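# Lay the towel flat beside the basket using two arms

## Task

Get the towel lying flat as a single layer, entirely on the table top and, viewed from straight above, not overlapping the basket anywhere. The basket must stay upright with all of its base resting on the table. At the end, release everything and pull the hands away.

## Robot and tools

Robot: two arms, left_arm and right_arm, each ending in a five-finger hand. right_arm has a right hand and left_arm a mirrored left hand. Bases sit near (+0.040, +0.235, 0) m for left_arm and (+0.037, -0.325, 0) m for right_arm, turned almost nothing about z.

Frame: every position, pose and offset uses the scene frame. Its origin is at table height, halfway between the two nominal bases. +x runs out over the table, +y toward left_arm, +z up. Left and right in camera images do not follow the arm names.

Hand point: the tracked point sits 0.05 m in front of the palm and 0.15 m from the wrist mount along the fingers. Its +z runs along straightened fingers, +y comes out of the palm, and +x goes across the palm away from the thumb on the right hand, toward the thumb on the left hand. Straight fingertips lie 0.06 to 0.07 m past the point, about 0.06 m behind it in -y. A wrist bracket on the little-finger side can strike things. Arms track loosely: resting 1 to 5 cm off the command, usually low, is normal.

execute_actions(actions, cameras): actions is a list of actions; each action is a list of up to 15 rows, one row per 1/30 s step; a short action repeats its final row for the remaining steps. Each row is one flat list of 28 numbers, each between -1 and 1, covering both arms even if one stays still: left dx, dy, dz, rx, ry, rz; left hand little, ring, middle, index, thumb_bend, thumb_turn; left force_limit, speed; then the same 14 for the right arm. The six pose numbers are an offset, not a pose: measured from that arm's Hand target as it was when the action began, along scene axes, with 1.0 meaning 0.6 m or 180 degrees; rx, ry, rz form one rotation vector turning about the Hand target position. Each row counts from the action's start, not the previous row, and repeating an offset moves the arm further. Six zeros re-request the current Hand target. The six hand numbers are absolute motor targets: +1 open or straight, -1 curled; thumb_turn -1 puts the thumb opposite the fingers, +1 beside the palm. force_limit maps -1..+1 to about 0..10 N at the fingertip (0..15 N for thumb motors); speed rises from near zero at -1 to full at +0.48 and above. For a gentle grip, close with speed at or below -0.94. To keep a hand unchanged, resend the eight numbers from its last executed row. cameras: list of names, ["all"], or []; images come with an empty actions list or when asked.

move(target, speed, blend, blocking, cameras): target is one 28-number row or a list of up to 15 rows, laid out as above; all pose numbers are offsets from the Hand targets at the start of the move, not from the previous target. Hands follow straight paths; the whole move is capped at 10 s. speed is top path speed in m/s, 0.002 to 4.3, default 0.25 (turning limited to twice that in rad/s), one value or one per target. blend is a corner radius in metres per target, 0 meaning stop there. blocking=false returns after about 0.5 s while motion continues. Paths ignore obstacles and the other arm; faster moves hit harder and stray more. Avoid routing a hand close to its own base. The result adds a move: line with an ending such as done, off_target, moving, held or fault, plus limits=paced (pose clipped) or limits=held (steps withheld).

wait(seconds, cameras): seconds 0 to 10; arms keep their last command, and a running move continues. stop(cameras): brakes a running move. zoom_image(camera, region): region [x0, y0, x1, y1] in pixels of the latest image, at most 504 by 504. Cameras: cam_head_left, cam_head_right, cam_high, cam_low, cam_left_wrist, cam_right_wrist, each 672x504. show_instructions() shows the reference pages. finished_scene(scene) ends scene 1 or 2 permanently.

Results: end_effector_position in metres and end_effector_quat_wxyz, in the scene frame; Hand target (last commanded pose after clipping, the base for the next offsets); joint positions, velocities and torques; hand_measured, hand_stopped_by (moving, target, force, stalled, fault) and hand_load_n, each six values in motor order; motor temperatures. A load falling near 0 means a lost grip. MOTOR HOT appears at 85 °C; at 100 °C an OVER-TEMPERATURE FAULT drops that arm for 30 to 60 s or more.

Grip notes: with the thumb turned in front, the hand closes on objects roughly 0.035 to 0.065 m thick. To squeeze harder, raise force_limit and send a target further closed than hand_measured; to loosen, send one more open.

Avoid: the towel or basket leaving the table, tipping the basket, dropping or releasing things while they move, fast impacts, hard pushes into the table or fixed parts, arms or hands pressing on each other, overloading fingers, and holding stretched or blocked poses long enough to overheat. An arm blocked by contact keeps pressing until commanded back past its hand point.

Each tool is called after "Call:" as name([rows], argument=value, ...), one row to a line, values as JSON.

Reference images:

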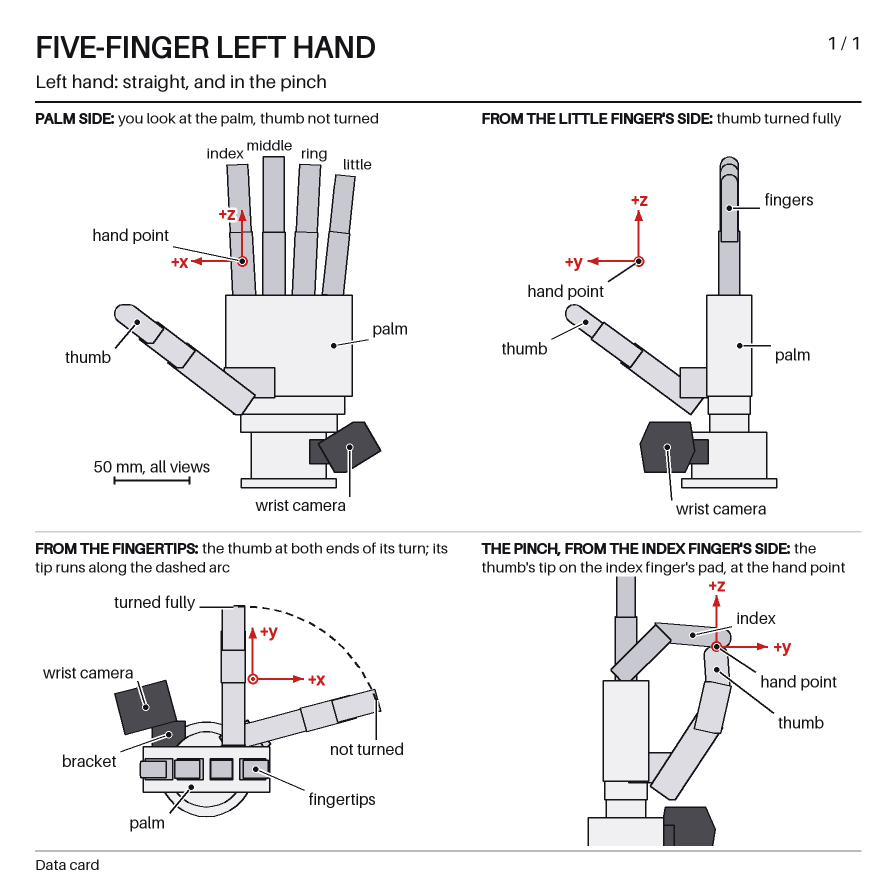

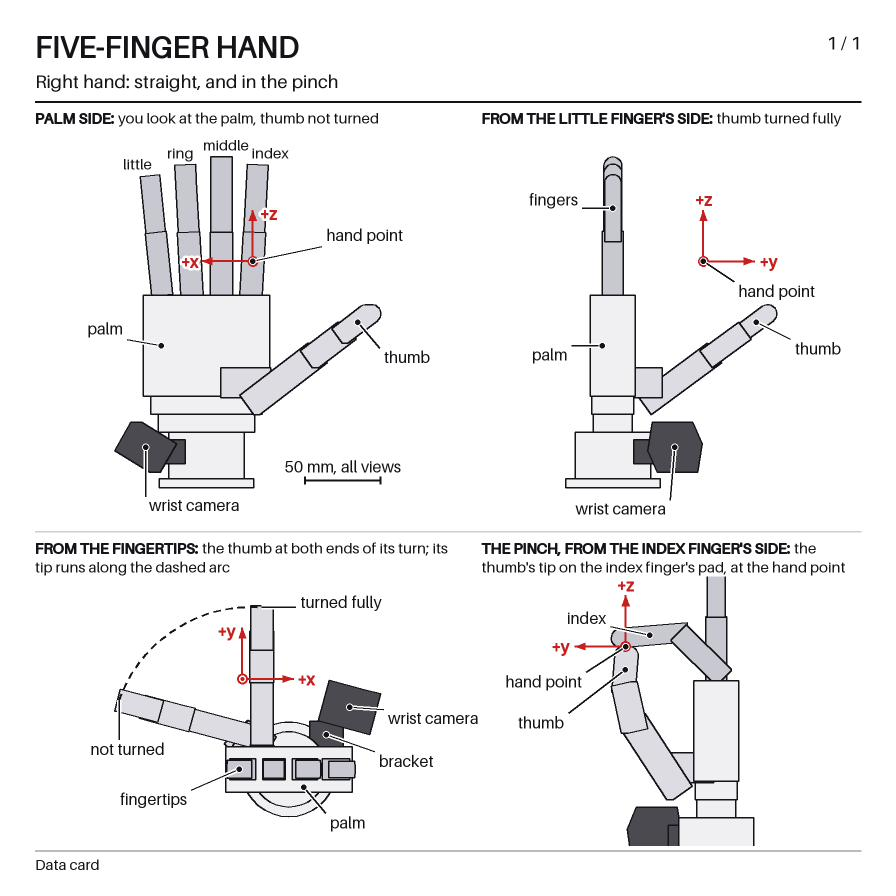

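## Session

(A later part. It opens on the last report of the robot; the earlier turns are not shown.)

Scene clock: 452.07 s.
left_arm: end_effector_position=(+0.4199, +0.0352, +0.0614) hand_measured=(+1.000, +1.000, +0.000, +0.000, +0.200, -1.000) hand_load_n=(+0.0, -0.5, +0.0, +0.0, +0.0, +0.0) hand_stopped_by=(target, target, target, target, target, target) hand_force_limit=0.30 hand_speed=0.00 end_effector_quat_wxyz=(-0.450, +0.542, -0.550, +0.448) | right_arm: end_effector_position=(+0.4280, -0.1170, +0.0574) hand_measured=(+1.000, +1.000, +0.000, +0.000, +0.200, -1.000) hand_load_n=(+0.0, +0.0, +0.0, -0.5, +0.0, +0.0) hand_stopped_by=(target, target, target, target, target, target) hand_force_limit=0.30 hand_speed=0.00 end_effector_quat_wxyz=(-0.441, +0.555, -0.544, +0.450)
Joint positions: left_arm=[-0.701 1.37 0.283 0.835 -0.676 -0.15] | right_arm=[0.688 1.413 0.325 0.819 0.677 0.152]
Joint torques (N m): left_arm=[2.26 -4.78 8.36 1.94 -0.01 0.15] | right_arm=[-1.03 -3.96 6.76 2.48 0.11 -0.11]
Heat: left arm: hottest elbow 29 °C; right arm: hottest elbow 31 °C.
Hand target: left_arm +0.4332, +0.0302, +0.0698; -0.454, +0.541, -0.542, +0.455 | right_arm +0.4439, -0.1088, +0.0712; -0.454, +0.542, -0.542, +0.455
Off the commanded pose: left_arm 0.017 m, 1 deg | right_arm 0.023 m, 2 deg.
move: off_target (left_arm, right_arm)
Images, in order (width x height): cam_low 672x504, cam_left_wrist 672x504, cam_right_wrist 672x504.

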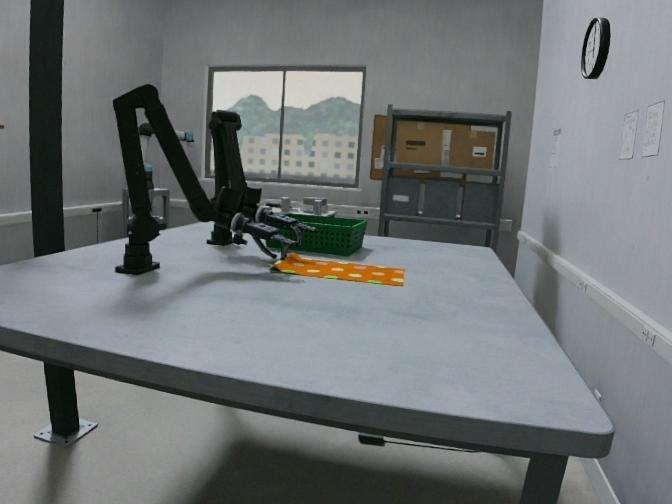

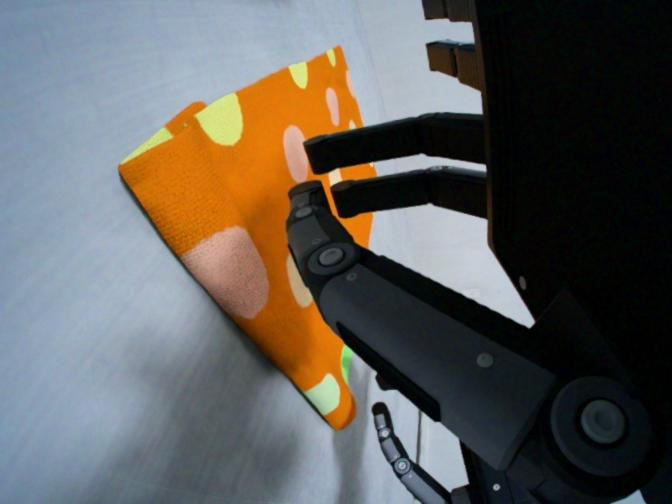

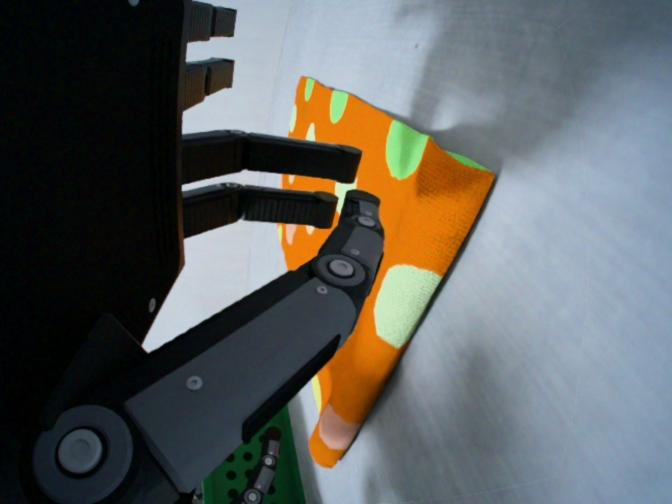

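Call:
move([
  [0.0,0.0,-0.03,0,0,0, 1,1,0,0,0.2,-1,0.3,0, 0.0,0.0,-0.03,0,0,0, 1,1,0,0,0.2,-1,0.3,0],
], speed=0.1, cameras=["cam_left_wrist","cam_right_wrist","cam_low"])

Call:
zoom_image(camera="cam_low", region=[225, 213, 315, 293])

Call:
zoom_image(camera="cam_right_wrist", region=[240, 100, 540, 340])

Scene clock: 455.73 s.
left_arm: end_effector_position=(+0.4234, +0.0321, +0.0480) hand_measured=(+1.000, +1.000, +0.000, +0.000, +0.200, -1.000) hand_load_n=(+0.0, +0.0, +0.0, +0.0, +0.0, +0.0) hand_stopped_by=(target, target, target, target, target, target) hand_force_limit=0.30 hand_speed=0.00 end_effector_quat_wxyz=(-0.450, +0.542, -0.548, +0.452) | right_arm: end_effector_position=(+0.4313, -0.1142, +0.0436) hand_measured=(+1.000, +1.000, +0.000, +0.000, +0.200, -1.000) hand_load_n=(+0.0, +0.0, +0.0, +0.0, +0.0, +0.0) hand_stopped_by=(target, target, target, target, target, target) hand_force_limit=0.30 hand_speed=0.00 end_effector_quat_wxyz=(-0.444, +0.552, -0.544, +0.450)
Joint positions: left_arm=[-0.701 1.462 0.283 0.937 -0.676 -0.15] | right_arm=[0.688 1.498 0.325 0.912 0.677 0.151]
Joint torques (N m): left_arm=[2.37 -5.01 6.8 1.87 0.01 0.07] | right_arm=[-1.03 -4.6 5.65 2.51 0.11 -0.12]
Heat: left arm: hottest elbow 29 °C; right arm: hottest elbow 32 °C.
Hand target: left_arm +0.4331, +0.0302, +0.0519; -0.454, +0.541, -0.542, +0.455 | right_arm +0.4439, -0.1088, +0.0532; -0.454, +0.542, -0.542, +0.455
Off the commanded pose: left_arm 0.011 m, 1 deg | right_arm 0.017 m, 2 deg.
move: off_target (left_arm, right_arm)
Images, in order (width x height): cam_low 672x504, cam_left_wrist 672x504, cam_right_wrist 672x504.

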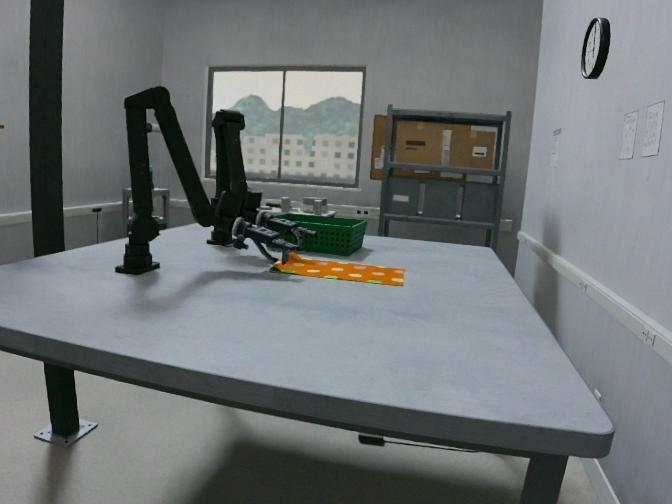

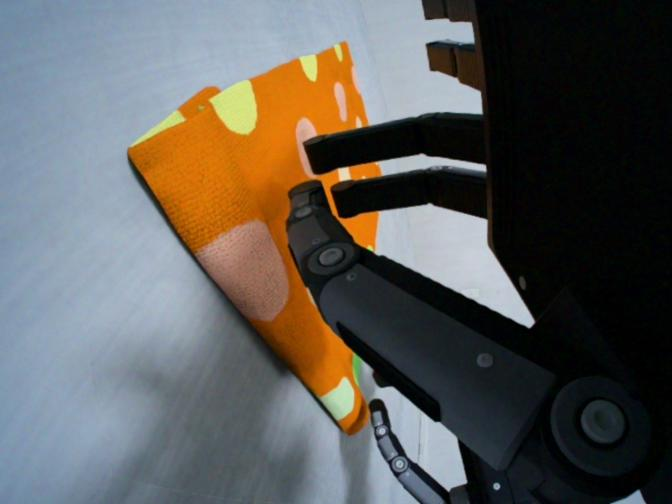

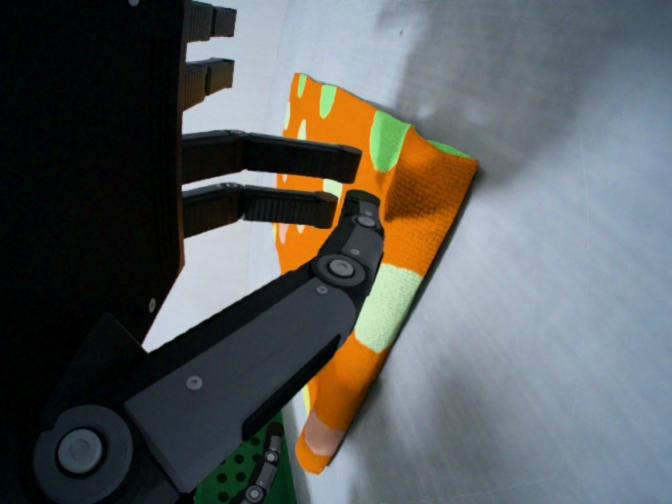

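Scaled by 5.600 from the camera's 672x504 image, which has a finer 960x720 frame.

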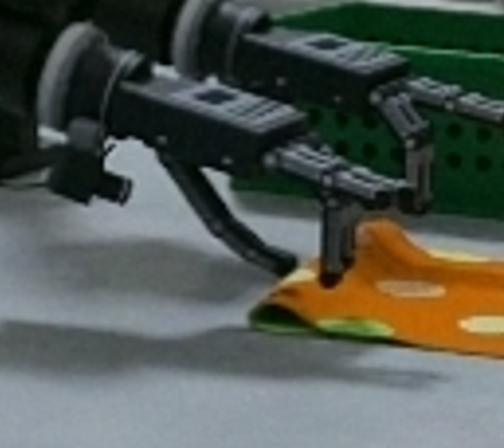

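Scaled by 1.680 from the camera's 672x504 image, which has a finer 960x720 frame.

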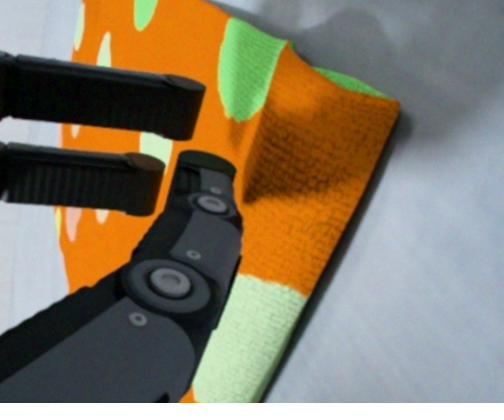

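Call:
execute_actions(actions=[], cameras=["cam_head_left","cam_head_right","cam_high"])

Call:
zoom_image(camera="cam_high", region=[210, 190, 390, 310])

Call:
zoom_image(camera="cam_head_left", region=[270, 200, 420, 300])

Scene clock: 458.13 s.
left_arm: end_effector_position=(+0.4235, +0.0321, +0.0481) hand_measured=(+1.000, +1.000, +0.000, +0.000, +0.200, -1.000) hand_load_n=(+0.0, +0.0, +0.0, +0.0, +0.0, +0.0) hand_stopped_by=(target, target, target, target, target, target) hand_force_limit=0.30 hand_speed=0.00 end_effector_quat_wxyz=(-0.450, +0.542, -0.547, +0.452) | right_arm: end_effector_position=(+0.4313, -0.1142, +0.0436) hand_measured=(+1.000, +1.000, +0.000, +0.000, +0.200, -1.000) hand_load_n=(+0.0, +0.0, +0.0, +0.0, +0.0, +0.0) hand_stopped_by=(target, target, target, target, target, target) hand_force_limit=0.30 hand_speed=0.00 end_effector_quat_wxyz=(-0.444, +0.552, -0.544, +0.450)
Joint positions: left_arm=[-0.701 1.462 0.283 0.937 -0.676 -0.15] | right_arm=[0.688 1.498 0.325 0.912 0.677 0.151]
Joint velocities: within noise
Joint torques (N m): left_arm=[2.2 -4.89 6.75 2.03 -0.02 0.13] | right_arm=[-0.97 -4.48 5.64 2.48 0.11 -0.12]
Motor temperatures (°C): left_arm=[25 26 29 25 23 23] | right_arm=[22 29 32 22 25 24]
Heat: left arm: hottest elbow 29 °C; right arm: hottest elbow 32 °C.
Hand target: left_arm +0.4332, +0.0302, +0.0519; -0.454, +0.541, -0.542, +0.455 | right_arm +0.4439, -0.1088, +0.0532; -0.454, +0.542, -0.542, +0.455
Off the commanded pose: left_arm 0.011 m, 1 deg | right_arm 0.017 m, 2 deg.
Images, in order (width x height): cam_head_left 672x504, cam_head_right 672x504, cam_high 672x504.

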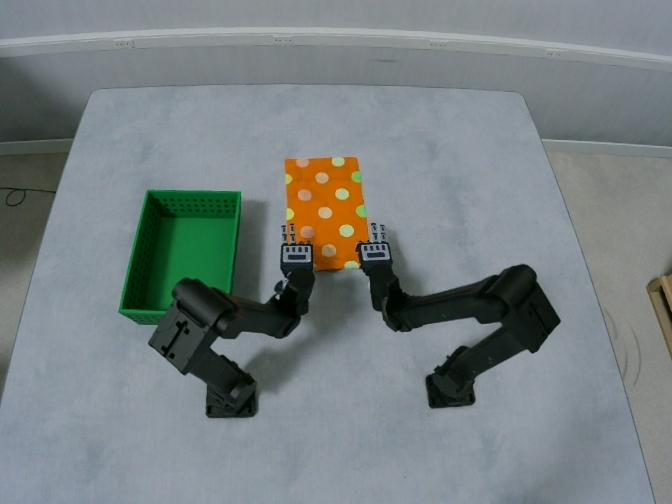

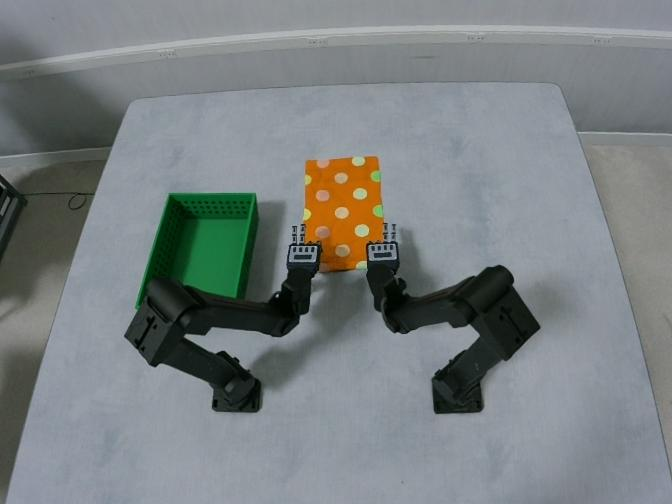

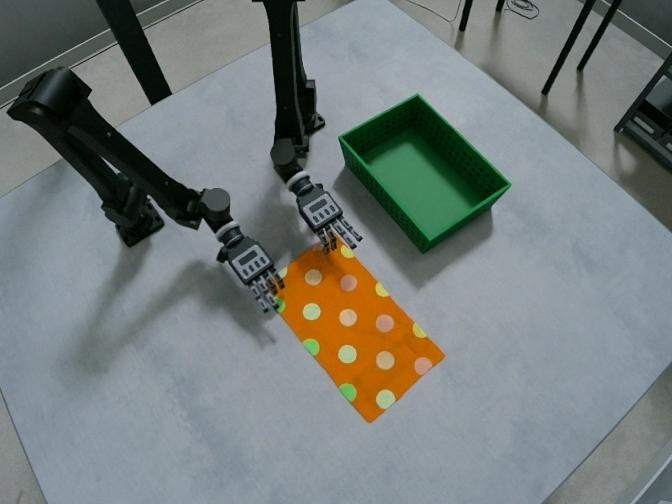

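Scaled by 2.800 from the camera's 672x504 image, which has a finer 960x720 frame.

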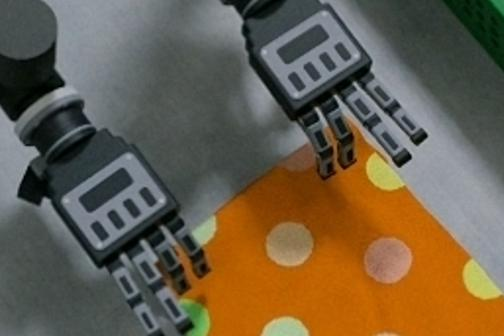

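Scaled by 3.360 from the camera's 672x504 image, which has a finer 960x720 frame.

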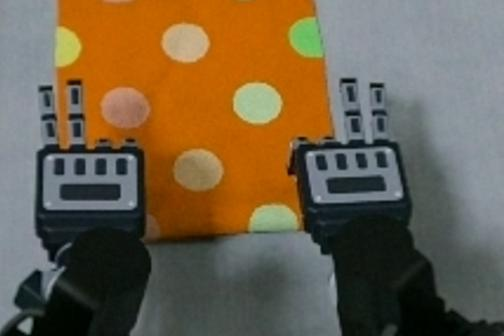

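Call:
move([
  [-0.04,0.0,0.0,0,0,0, 1,1,0,0,0.2,-1,0.3,0, -0.045,0.0,0.0,0,0,0, 1,1,0,0,0.2,-1,0.3,0],
  [-0.045,0.0,-0.03,0,0,0, 1,1,0,0,0.2,-1,0.3,0, -0.05,0.0,-0.025,0,0,0, 1,1,0,0,0.2,-1,0.3,0],
], speed=0.1, cameras=["cam_left_wrist","cam_right_wrist","cam_low"])

Call:
zoom_image(camera="cam_low", region=[225, 213, 315, 293])

Call:
zoom_image(camera="cam_right_wrist", region=[240, 100, 540, 340])

Call:
zoom_image(camera="cam_left_wrist", region=[140, 60, 440, 300])

Scene clock: 462.17 s.
left_arm: end_effector_position=(+0.4099, +0.0331, +0.0382) hand_measured=(+1.000, +1.000, +0.000, +0.000, +0.200, -1.000) hand_load_n=(+0.0, +0.0, +0.0, -0.5, +0.0, +0.0) hand_stopped_by=(target, target, target, target, target, target) hand_force_limit=0.30 hand_speed=0.00 end_effector_quat_wxyz=(-0.457, +0.542, -0.540, +0.454) | right_arm: end_effector_position=(+0.4150, -0.1130, +0.0377) hand_measured=(+1.000, +1.000, +0.000, +0.000, +0.200, -1.000) hand_load_n=(+0.0, +0.0, +0.0, -0.5, +0.0, +0.0) hand_stopped_by=(target, target, target, target, target, target) hand_force_limit=0.30 hand_speed=0.00 end_effector_quat_wxyz=(-0.447, +0.545, -0.542, +0.458)
Joint positions: left_arm=[-0.744 1.518 0.249 1.039 -0.733 -0.153] | right_arm=[0.74 1.527 0.289 0.99 0.74 0.154]
Joint torques (N m): left_arm=[0.32 -5.36 3.75 2.07 -0.28 -0.01] | right_arm=[0.44 -4.37 3.25 2.45 0.3 0.09]
Heat: left arm: hottest elbow 29 °C; right arm: hottest elbow 32 °C.
Hand target: left_arm +0.4062, +0.0302, +0.0339; -0.454, +0.541, -0.542, +0.455 | right_arm +0.4139, -0.1089, +0.0382; -0.454, +0.542, -0.542, +0.455
Off the commanded pose: left_arm 0.006 m, 0 deg | right_arm 0.004 m, 1 deg.
move: done
Images, in order (width x height): cam_low 672x504, cam_left_wrist 672x504, cam_right_wrist 672x504.

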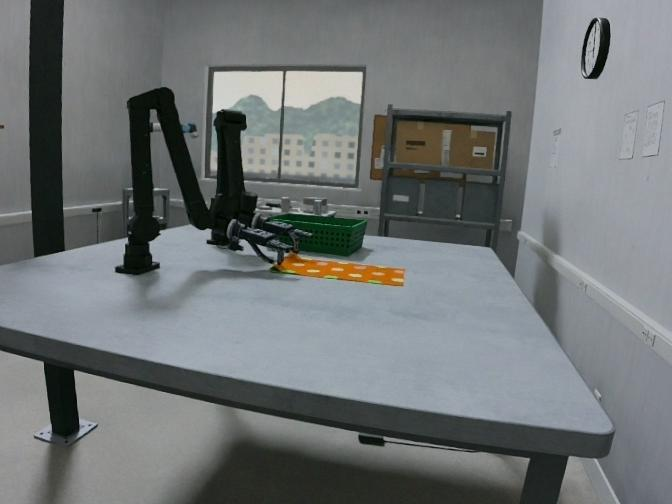

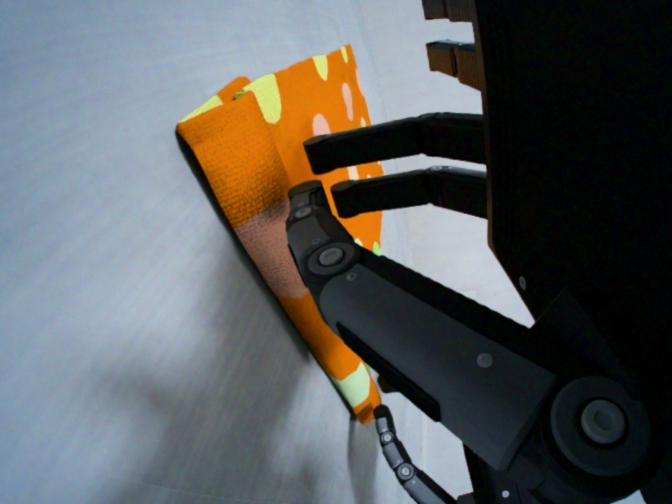

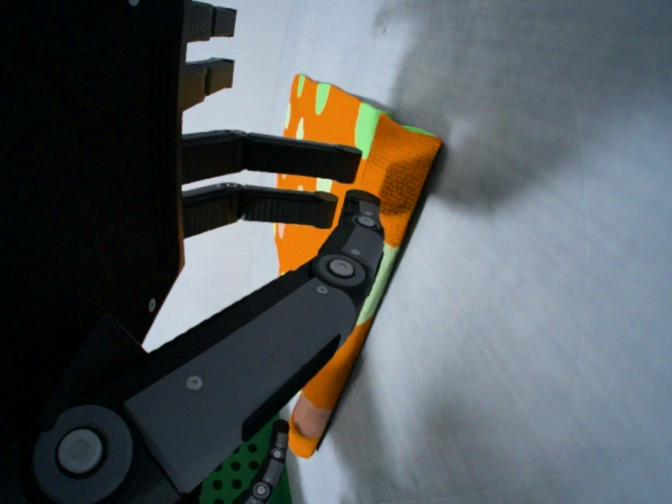

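Scaled by 5.600 from the camera's 672x504 image, which has a finer 960x720 frame.

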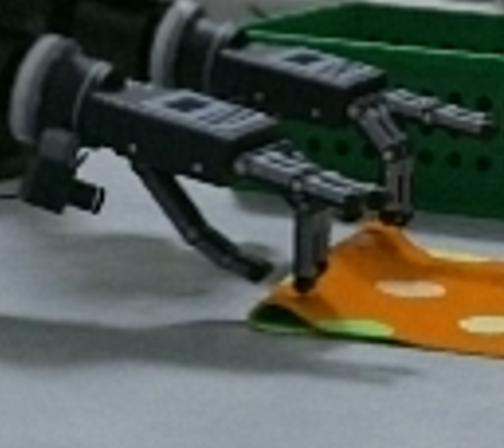

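Scaled by 1.680 from the camera's 672x504 image, which has a finer 960x720 frame.

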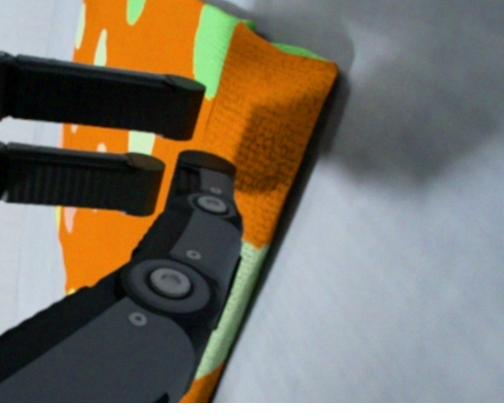

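Scaled by 1.680 from the camera's 672x504 image, which has a finer 960x720 frame.

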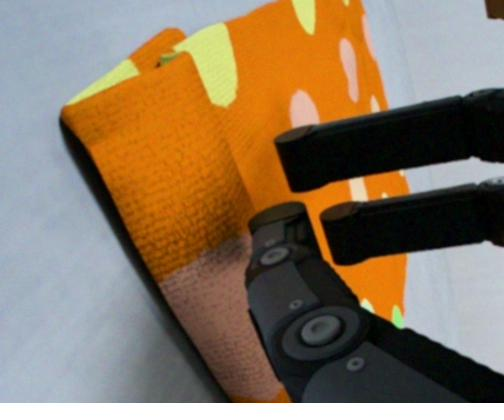

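Call:
execute_actions(actions=[])

Scene clock: 466.43 s.
left_arm: end_effector_position=(+0.4100, +0.0330, +0.0383) hand_measured=(+1.000, +1.000, +0.000, +0.000, +0.200, -1.000) hand_load_n=(-0.5, +0.0, +0.0, +0.0, -0.5, +0.0) hand_stopped_by=(target, target, target, target, target, target) hand_force_limit=0.30 hand_speed=0.00 end_effector_quat_wxyz=(-0.457, +0.542, -0.540, +0.454) | right_arm: end_effector_position=(+0.4150, -0.1129, +0.0378) hand_measured=(+1.000, +1.000, +0.000, +0.000, +0.200, -1.000) hand_load_n=(+0.0, +0.0, +0.0, +0.0, +0.0, +0.0) hand_stopped_by=(target, target, target, target, target, target) hand_force_limit=0.30 hand_speed=0.00 end_effector_quat_wxyz=(-0.448, +0.545, -0.542, +0.458)
Joint positions: left_arm=[-0.744 1.518 0.249 1.039 -0.733 -0.153] | right_arm=[0.74 1.527 0.289 0.991 0.74 0.154]
Joint velocities: within noise
Joint torques (N m): left_arm=[0.21 -5.42 3.81 1.87 -0.26 -0.04] | right_arm=[0.44 -4.48 3.26 2.41 0.29 0.09]
Motor temperatures (°C): left_arm=[25 26 28 25 23 23] | right_arm=[22 29 31 22 25 24]
Heat: left arm: hottest elbow 28 °C; right arm: hottest elbow 31 °C.
Hand target: left_arm +0.4063, +0.0302, +0.0340; -0.454, +0.541, -0.542, +0.455 | right_arm +0.4140, -0.1088, +0.0382; -0.454, +0.542, -0.542, +0.455
Off the commanded pose: left_arm 0.006 m, 0 deg | right_arm 0.004 m, 1 deg.

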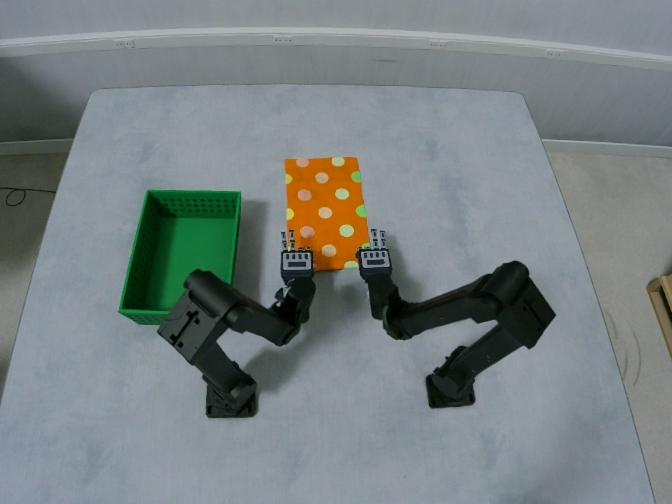

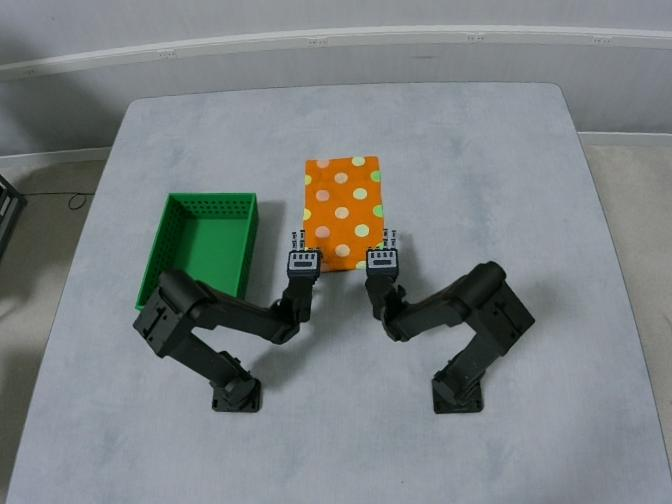

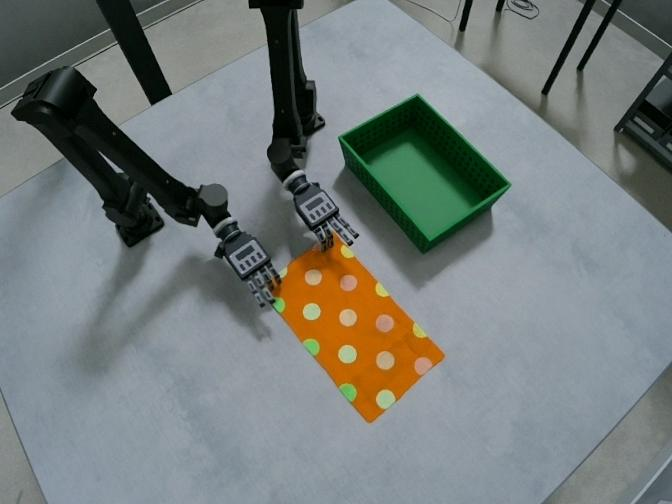

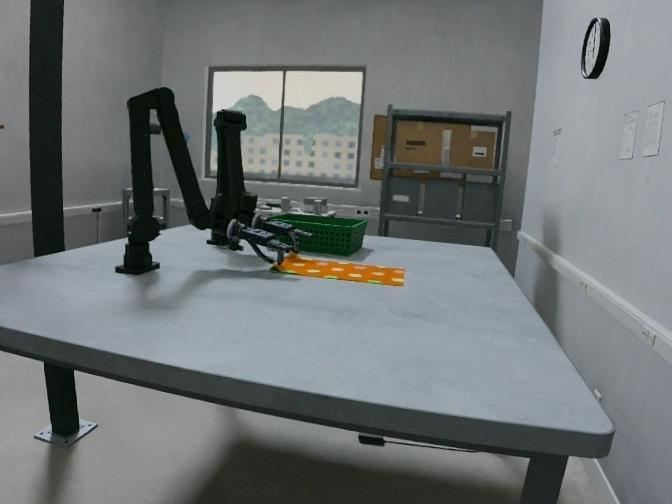

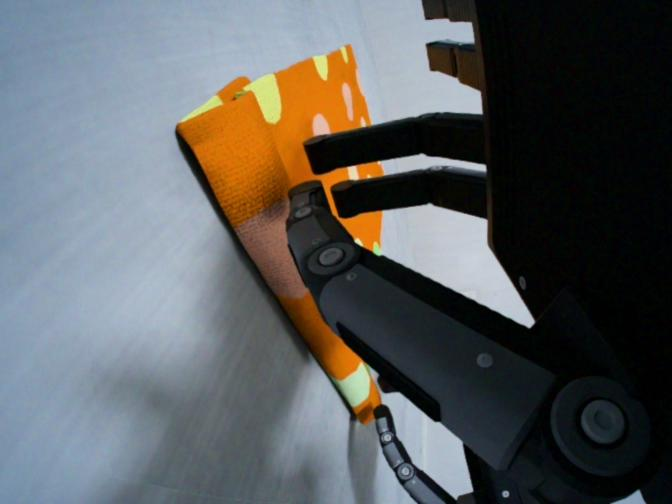

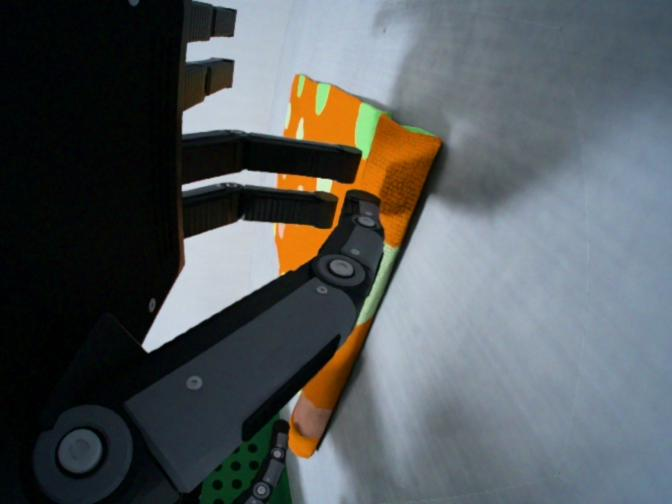

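Call:
zoom_image(camera="cam_left_wrist", region=[160, 30, 400, 210])

Call:
zoom_image(camera="cam_right_wrist", region=[260, 60, 460, 210])

Call:
zoom_image(camera="cam_high", region=[240, 220, 460, 430])

Scaled by 2.100 from the camera's 672x504 image, which has a finer 960x720 frame.

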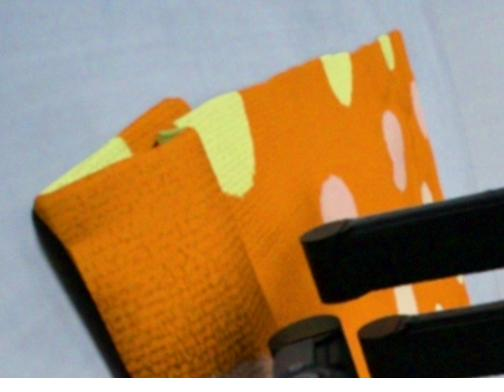

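Scaled by 2.520 from the camera's 672x504 image, which has a finer 960x720 frame.

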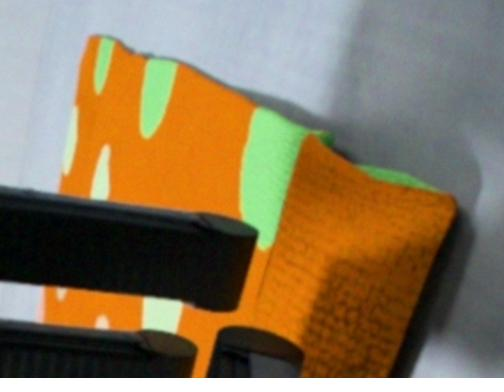

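Scaled by 2.291 from the camera's 672x504 image, which has a finer 960x720 frame.

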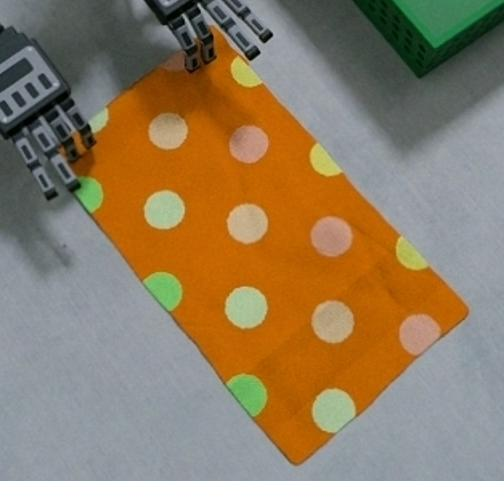

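Call:
zoom_image(camera="cam_high", region=[330, 310, 450, 430])

Call:
zoom_image(camera="cam_head_left", region=[275, 150, 380, 230])

Call:
zoom_image(camera="cam_low", region=[260, 240, 420, 300])

Scaled by 4.200 from the camera's 672x504 image, which has a finer 960x720 frame.

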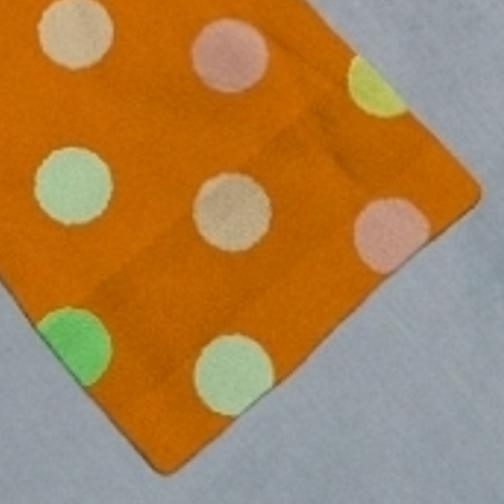

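Scaled by 4.800 from the camera's 672x504 image, which has a finer 960x720 frame.

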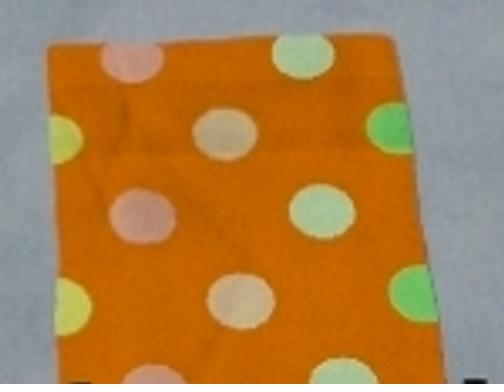

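Scaled by 3.150 from the camera's 672x504 image, which has a finer 960x720 frame.

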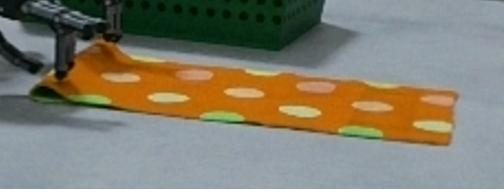

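Call:
zoom_image(camera="cam_low", region=[260, 250, 340, 290])

Call:
zoom_image(camera="cam_low", region=[330, 250, 410, 300])

Scaled by 6.300 from the camera's 672x504 image, which has a finer 960x720 frame.

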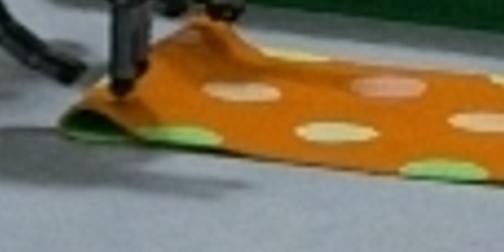

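Scaled by 6.300 from the camera's 672x504 image, which has a finer 960x720 frame.

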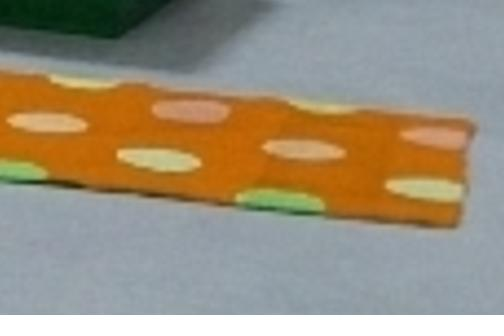

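Call:
move([
  [0,0,0.12,0,0.139,0,0.5,0.5,0.5,0.5,1,-1,0.3,0,0,0,0.12,0,0.139,0,0.5,0.5,0.5,0.5,1,-1,0.3,0],
  [0.52,-0.042,0.143,0,0.139,0,0.5,0.5,0.5,0.5,1,-1,0.3,0,0.51,0.023,0.136,0,0.139,0,0.5,0.5,0.5,0.5,1,-1,0.3,0],
], speed=0.25, blend=0.03, cameras=["cam_left_wrist","cam_right_wrist","cam_low","cam_high"])

Scene clock: 503.97 s.
left_arm: end_effector_position=(+0.7033, +0.0057, +0.1164) hand_measured=(+0.500, +0.500, +0.500, +0.500, +1.000, -1.000) hand_load_n=(+0.0, +0.0, +0.0, +0.0, +0.0, +0.5) hand_stopped_by=(target, target, target, target, target, target) hand_force_limit=0.30 hand_speed=0.00 end_effector_quat_wxyz=(-0.324, +0.629, -0.628, +0.325) | right_arm: end_effector_position=(+0.7007, -0.0992, +0.1007) hand_measured=(+0.500, +0.500, +0.500, +0.500, +1.000, -1.000) hand_load_n=(+0.0, +0.0, +0.0, +0.0, +0.0, +0.0) hand_stopped_by=(target, target, target, target, target, target) hand_force_limit=0.30 hand_speed=0.00 end_effector_quat_wxyz=(-0.313, +0.632, -0.633, +0.318)
Joint positions: left_arm=[-0.355 1.789 1.348 -0.206 -0.283 -0.212] | right_arm=[0.339 1.814 1.355 -0.216 0.282 0.211]
Joint torques (N m): left_arm=[1.55 -14.56 13.55 0.91 -0.02 0.12] | right_arm=[-0.62 -12.45 11.03 1.31 0.1 -0.12]
Heat: left arm: hottest elbow 28 °C; right arm: hottest elbow 30 °C.
Hand target: left_arm +0.7182, +0.0050, +0.1195; -0.326, +0.627, -0.628, +0.327 | right_arm +0.7199, -0.0951, +0.1197; -0.326, +0.627, -0.627, +0.326
Off the commanded pose: left_arm 0.015 m, 0 deg | right_arm 0.027 m, 2 deg.
move: off_target (left_arm, right_arm)
Images, in order (width x height): cam_high 672x504, cam_low 672x504, cam_left_wrist 672x504, cam_right_wrist 672x504.

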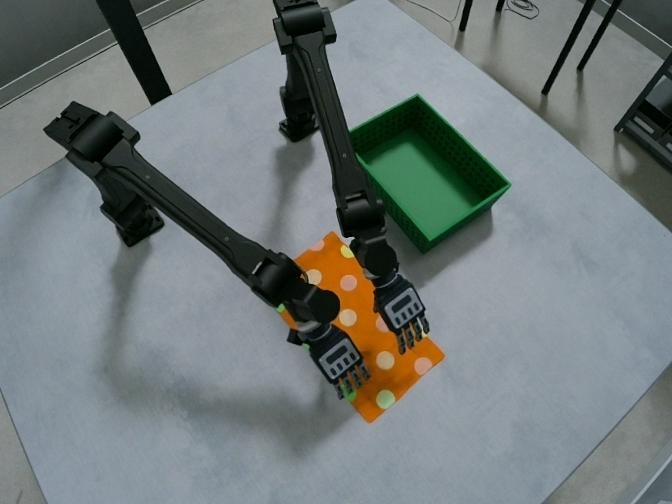

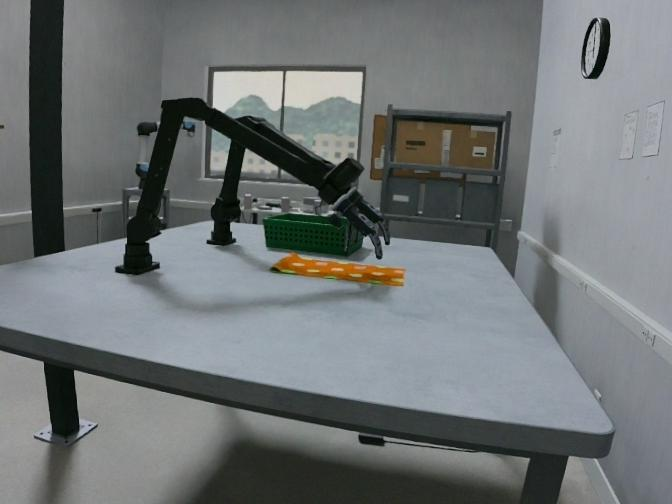

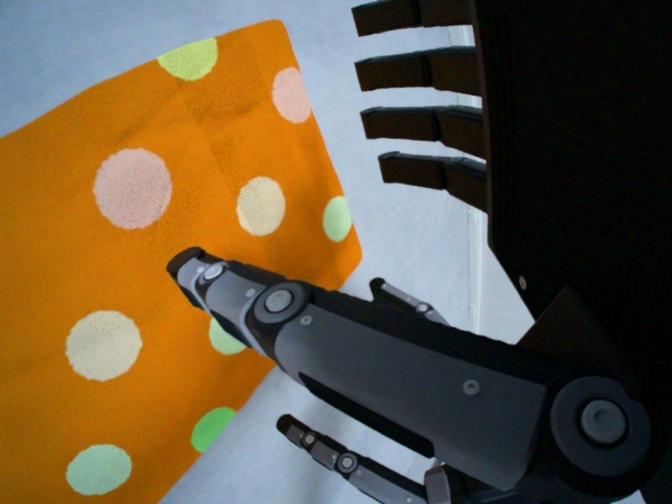

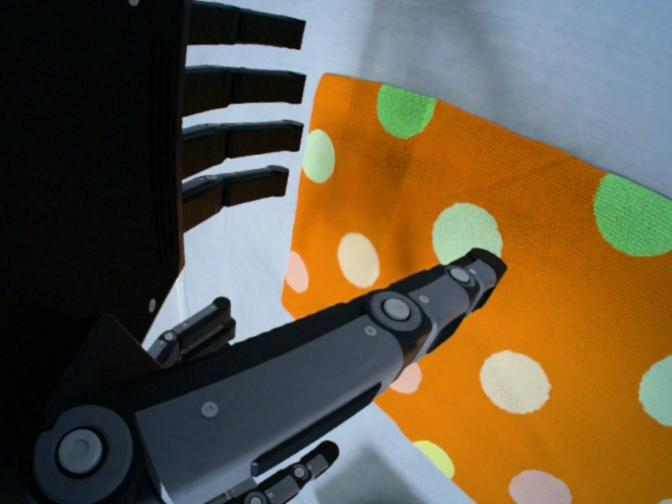

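Call:
zoom_image(camera="cam_left_wrist", region=[100, 10, 370, 250])

Call:
zoom_image(camera="cam_right_wrist", region=[280, 60, 600, 320])

Scaled by 1.867 from the camera's 672x504 image, which has a finer 960x720 frame.

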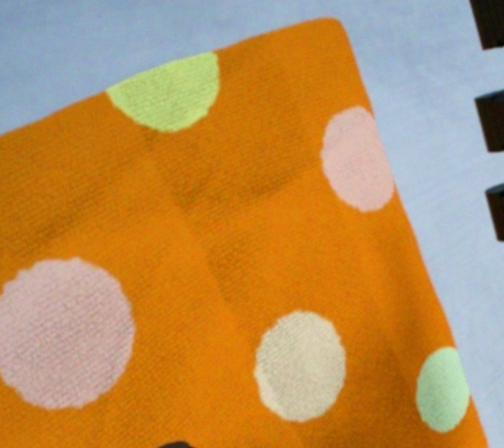

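Scaled by 1.575 from the camera's 672x504 image, which has a finer 960x720 frame.

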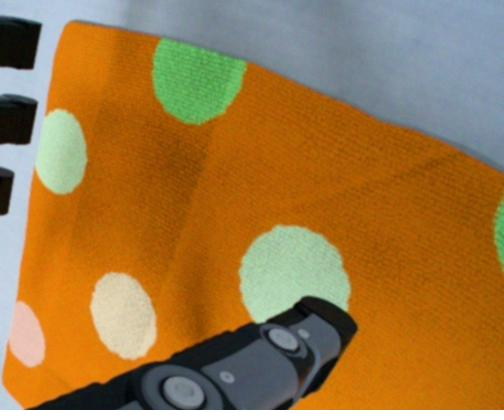

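Call:
move(target=[0.032,0,-0.15,0,0,0,0.5,0.5,0.5,0.5,1,-1,0.3,0,0.032,0.006,-0.135,0,0,0,0.5,0.5,0.5,0.5,1,-1,0.3,0], speed=0.12, cameras=["cam_left_wrist","cam_right_wrist","cam_low"])

Scene clock: 507.50 s.
left_arm: end_effector_position=(+0.7273, -0.0002, +0.0351) hand_measured=(+0.500, +0.500, +0.500, +0.500, +1.000, -1.000) hand_load_n=(+0.0, +0.0, +0.0, +0.0, +0.0, +0.0) hand_stopped_by=(target, target, target, target, target, target) hand_force_limit=0.30 hand_speed=0.00 end_effector_quat_wxyz=(-0.323, +0.627, -0.629, +0.326) | right_arm: end_effector_position=(+0.7207, -0.0912, +0.0331) hand_measured=(+0.500, +0.500, +0.500, +0.500, +1.000, -1.000) hand_load_n=(+0.0, +0.0, +0.0, +0.0, +0.0, +0.0) hand_stopped_by=(target, target, target, target, target, target) hand_force_limit=0.30 hand_speed=0.00 end_effector_quat_wxyz=(-0.317, +0.633, -0.631, +0.319)
Joint positions: left_arm=[-0.349 1.95 1.348 -0.044 -0.274 -0.205] | right_arm=[0.339 1.95 1.355 -0.075 0.277 0.209]
Joint torques (N m): left_arm=[2.37 -15.79 10.63 1.84 -0.01 0.11] | right_arm=[-1.08 -12.63 9.47 2.13 0.12 -0.12]
Heat: left arm: hottest elbow 28 °C; right arm: hottest elbow 31 °C.
Hand target: left_arm +0.7373, +0.0049, +0.0294; -0.326, +0.627, -0.628, +0.327 | right_arm +0.7392, -0.0914, +0.0389; -0.326, +0.627, -0.627, +0.327
Off the commanded pose: left_arm 0.013 m, 0 deg | right_arm 0.019 m, 2 deg.
move: off_target (left_arm, right_arm)
Images, in order (width x height): cam_low 672x504, cam_left_wrist 672x504, cam_right_wrist 672x504.

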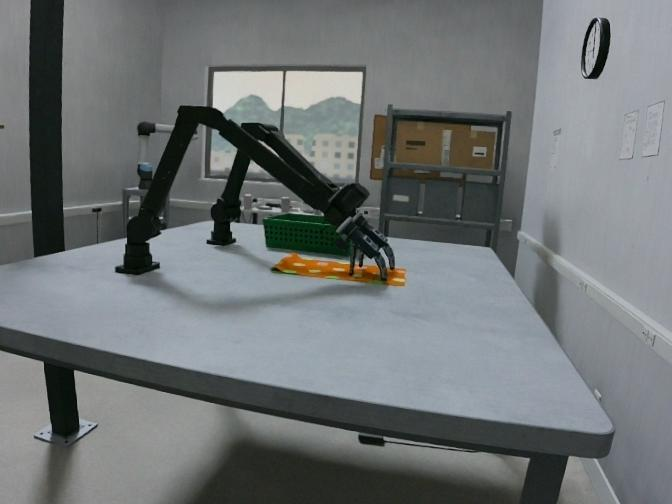

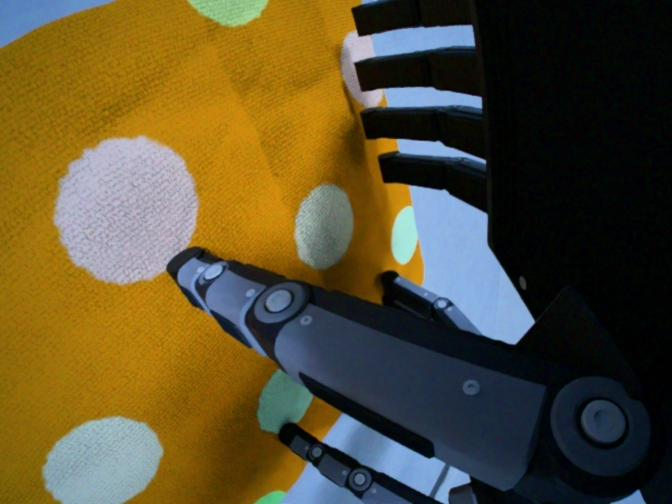

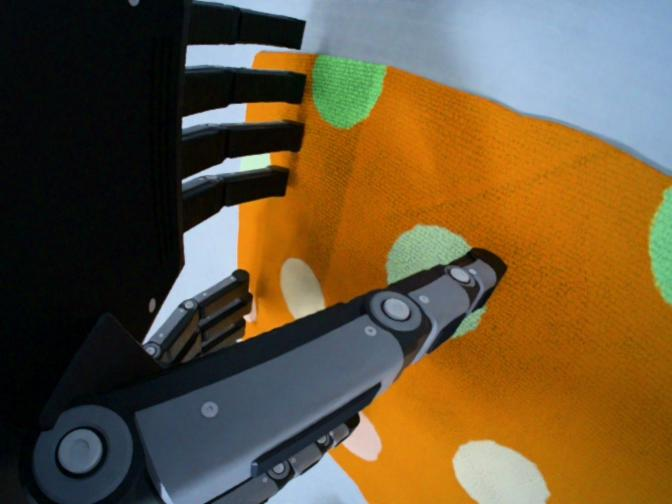

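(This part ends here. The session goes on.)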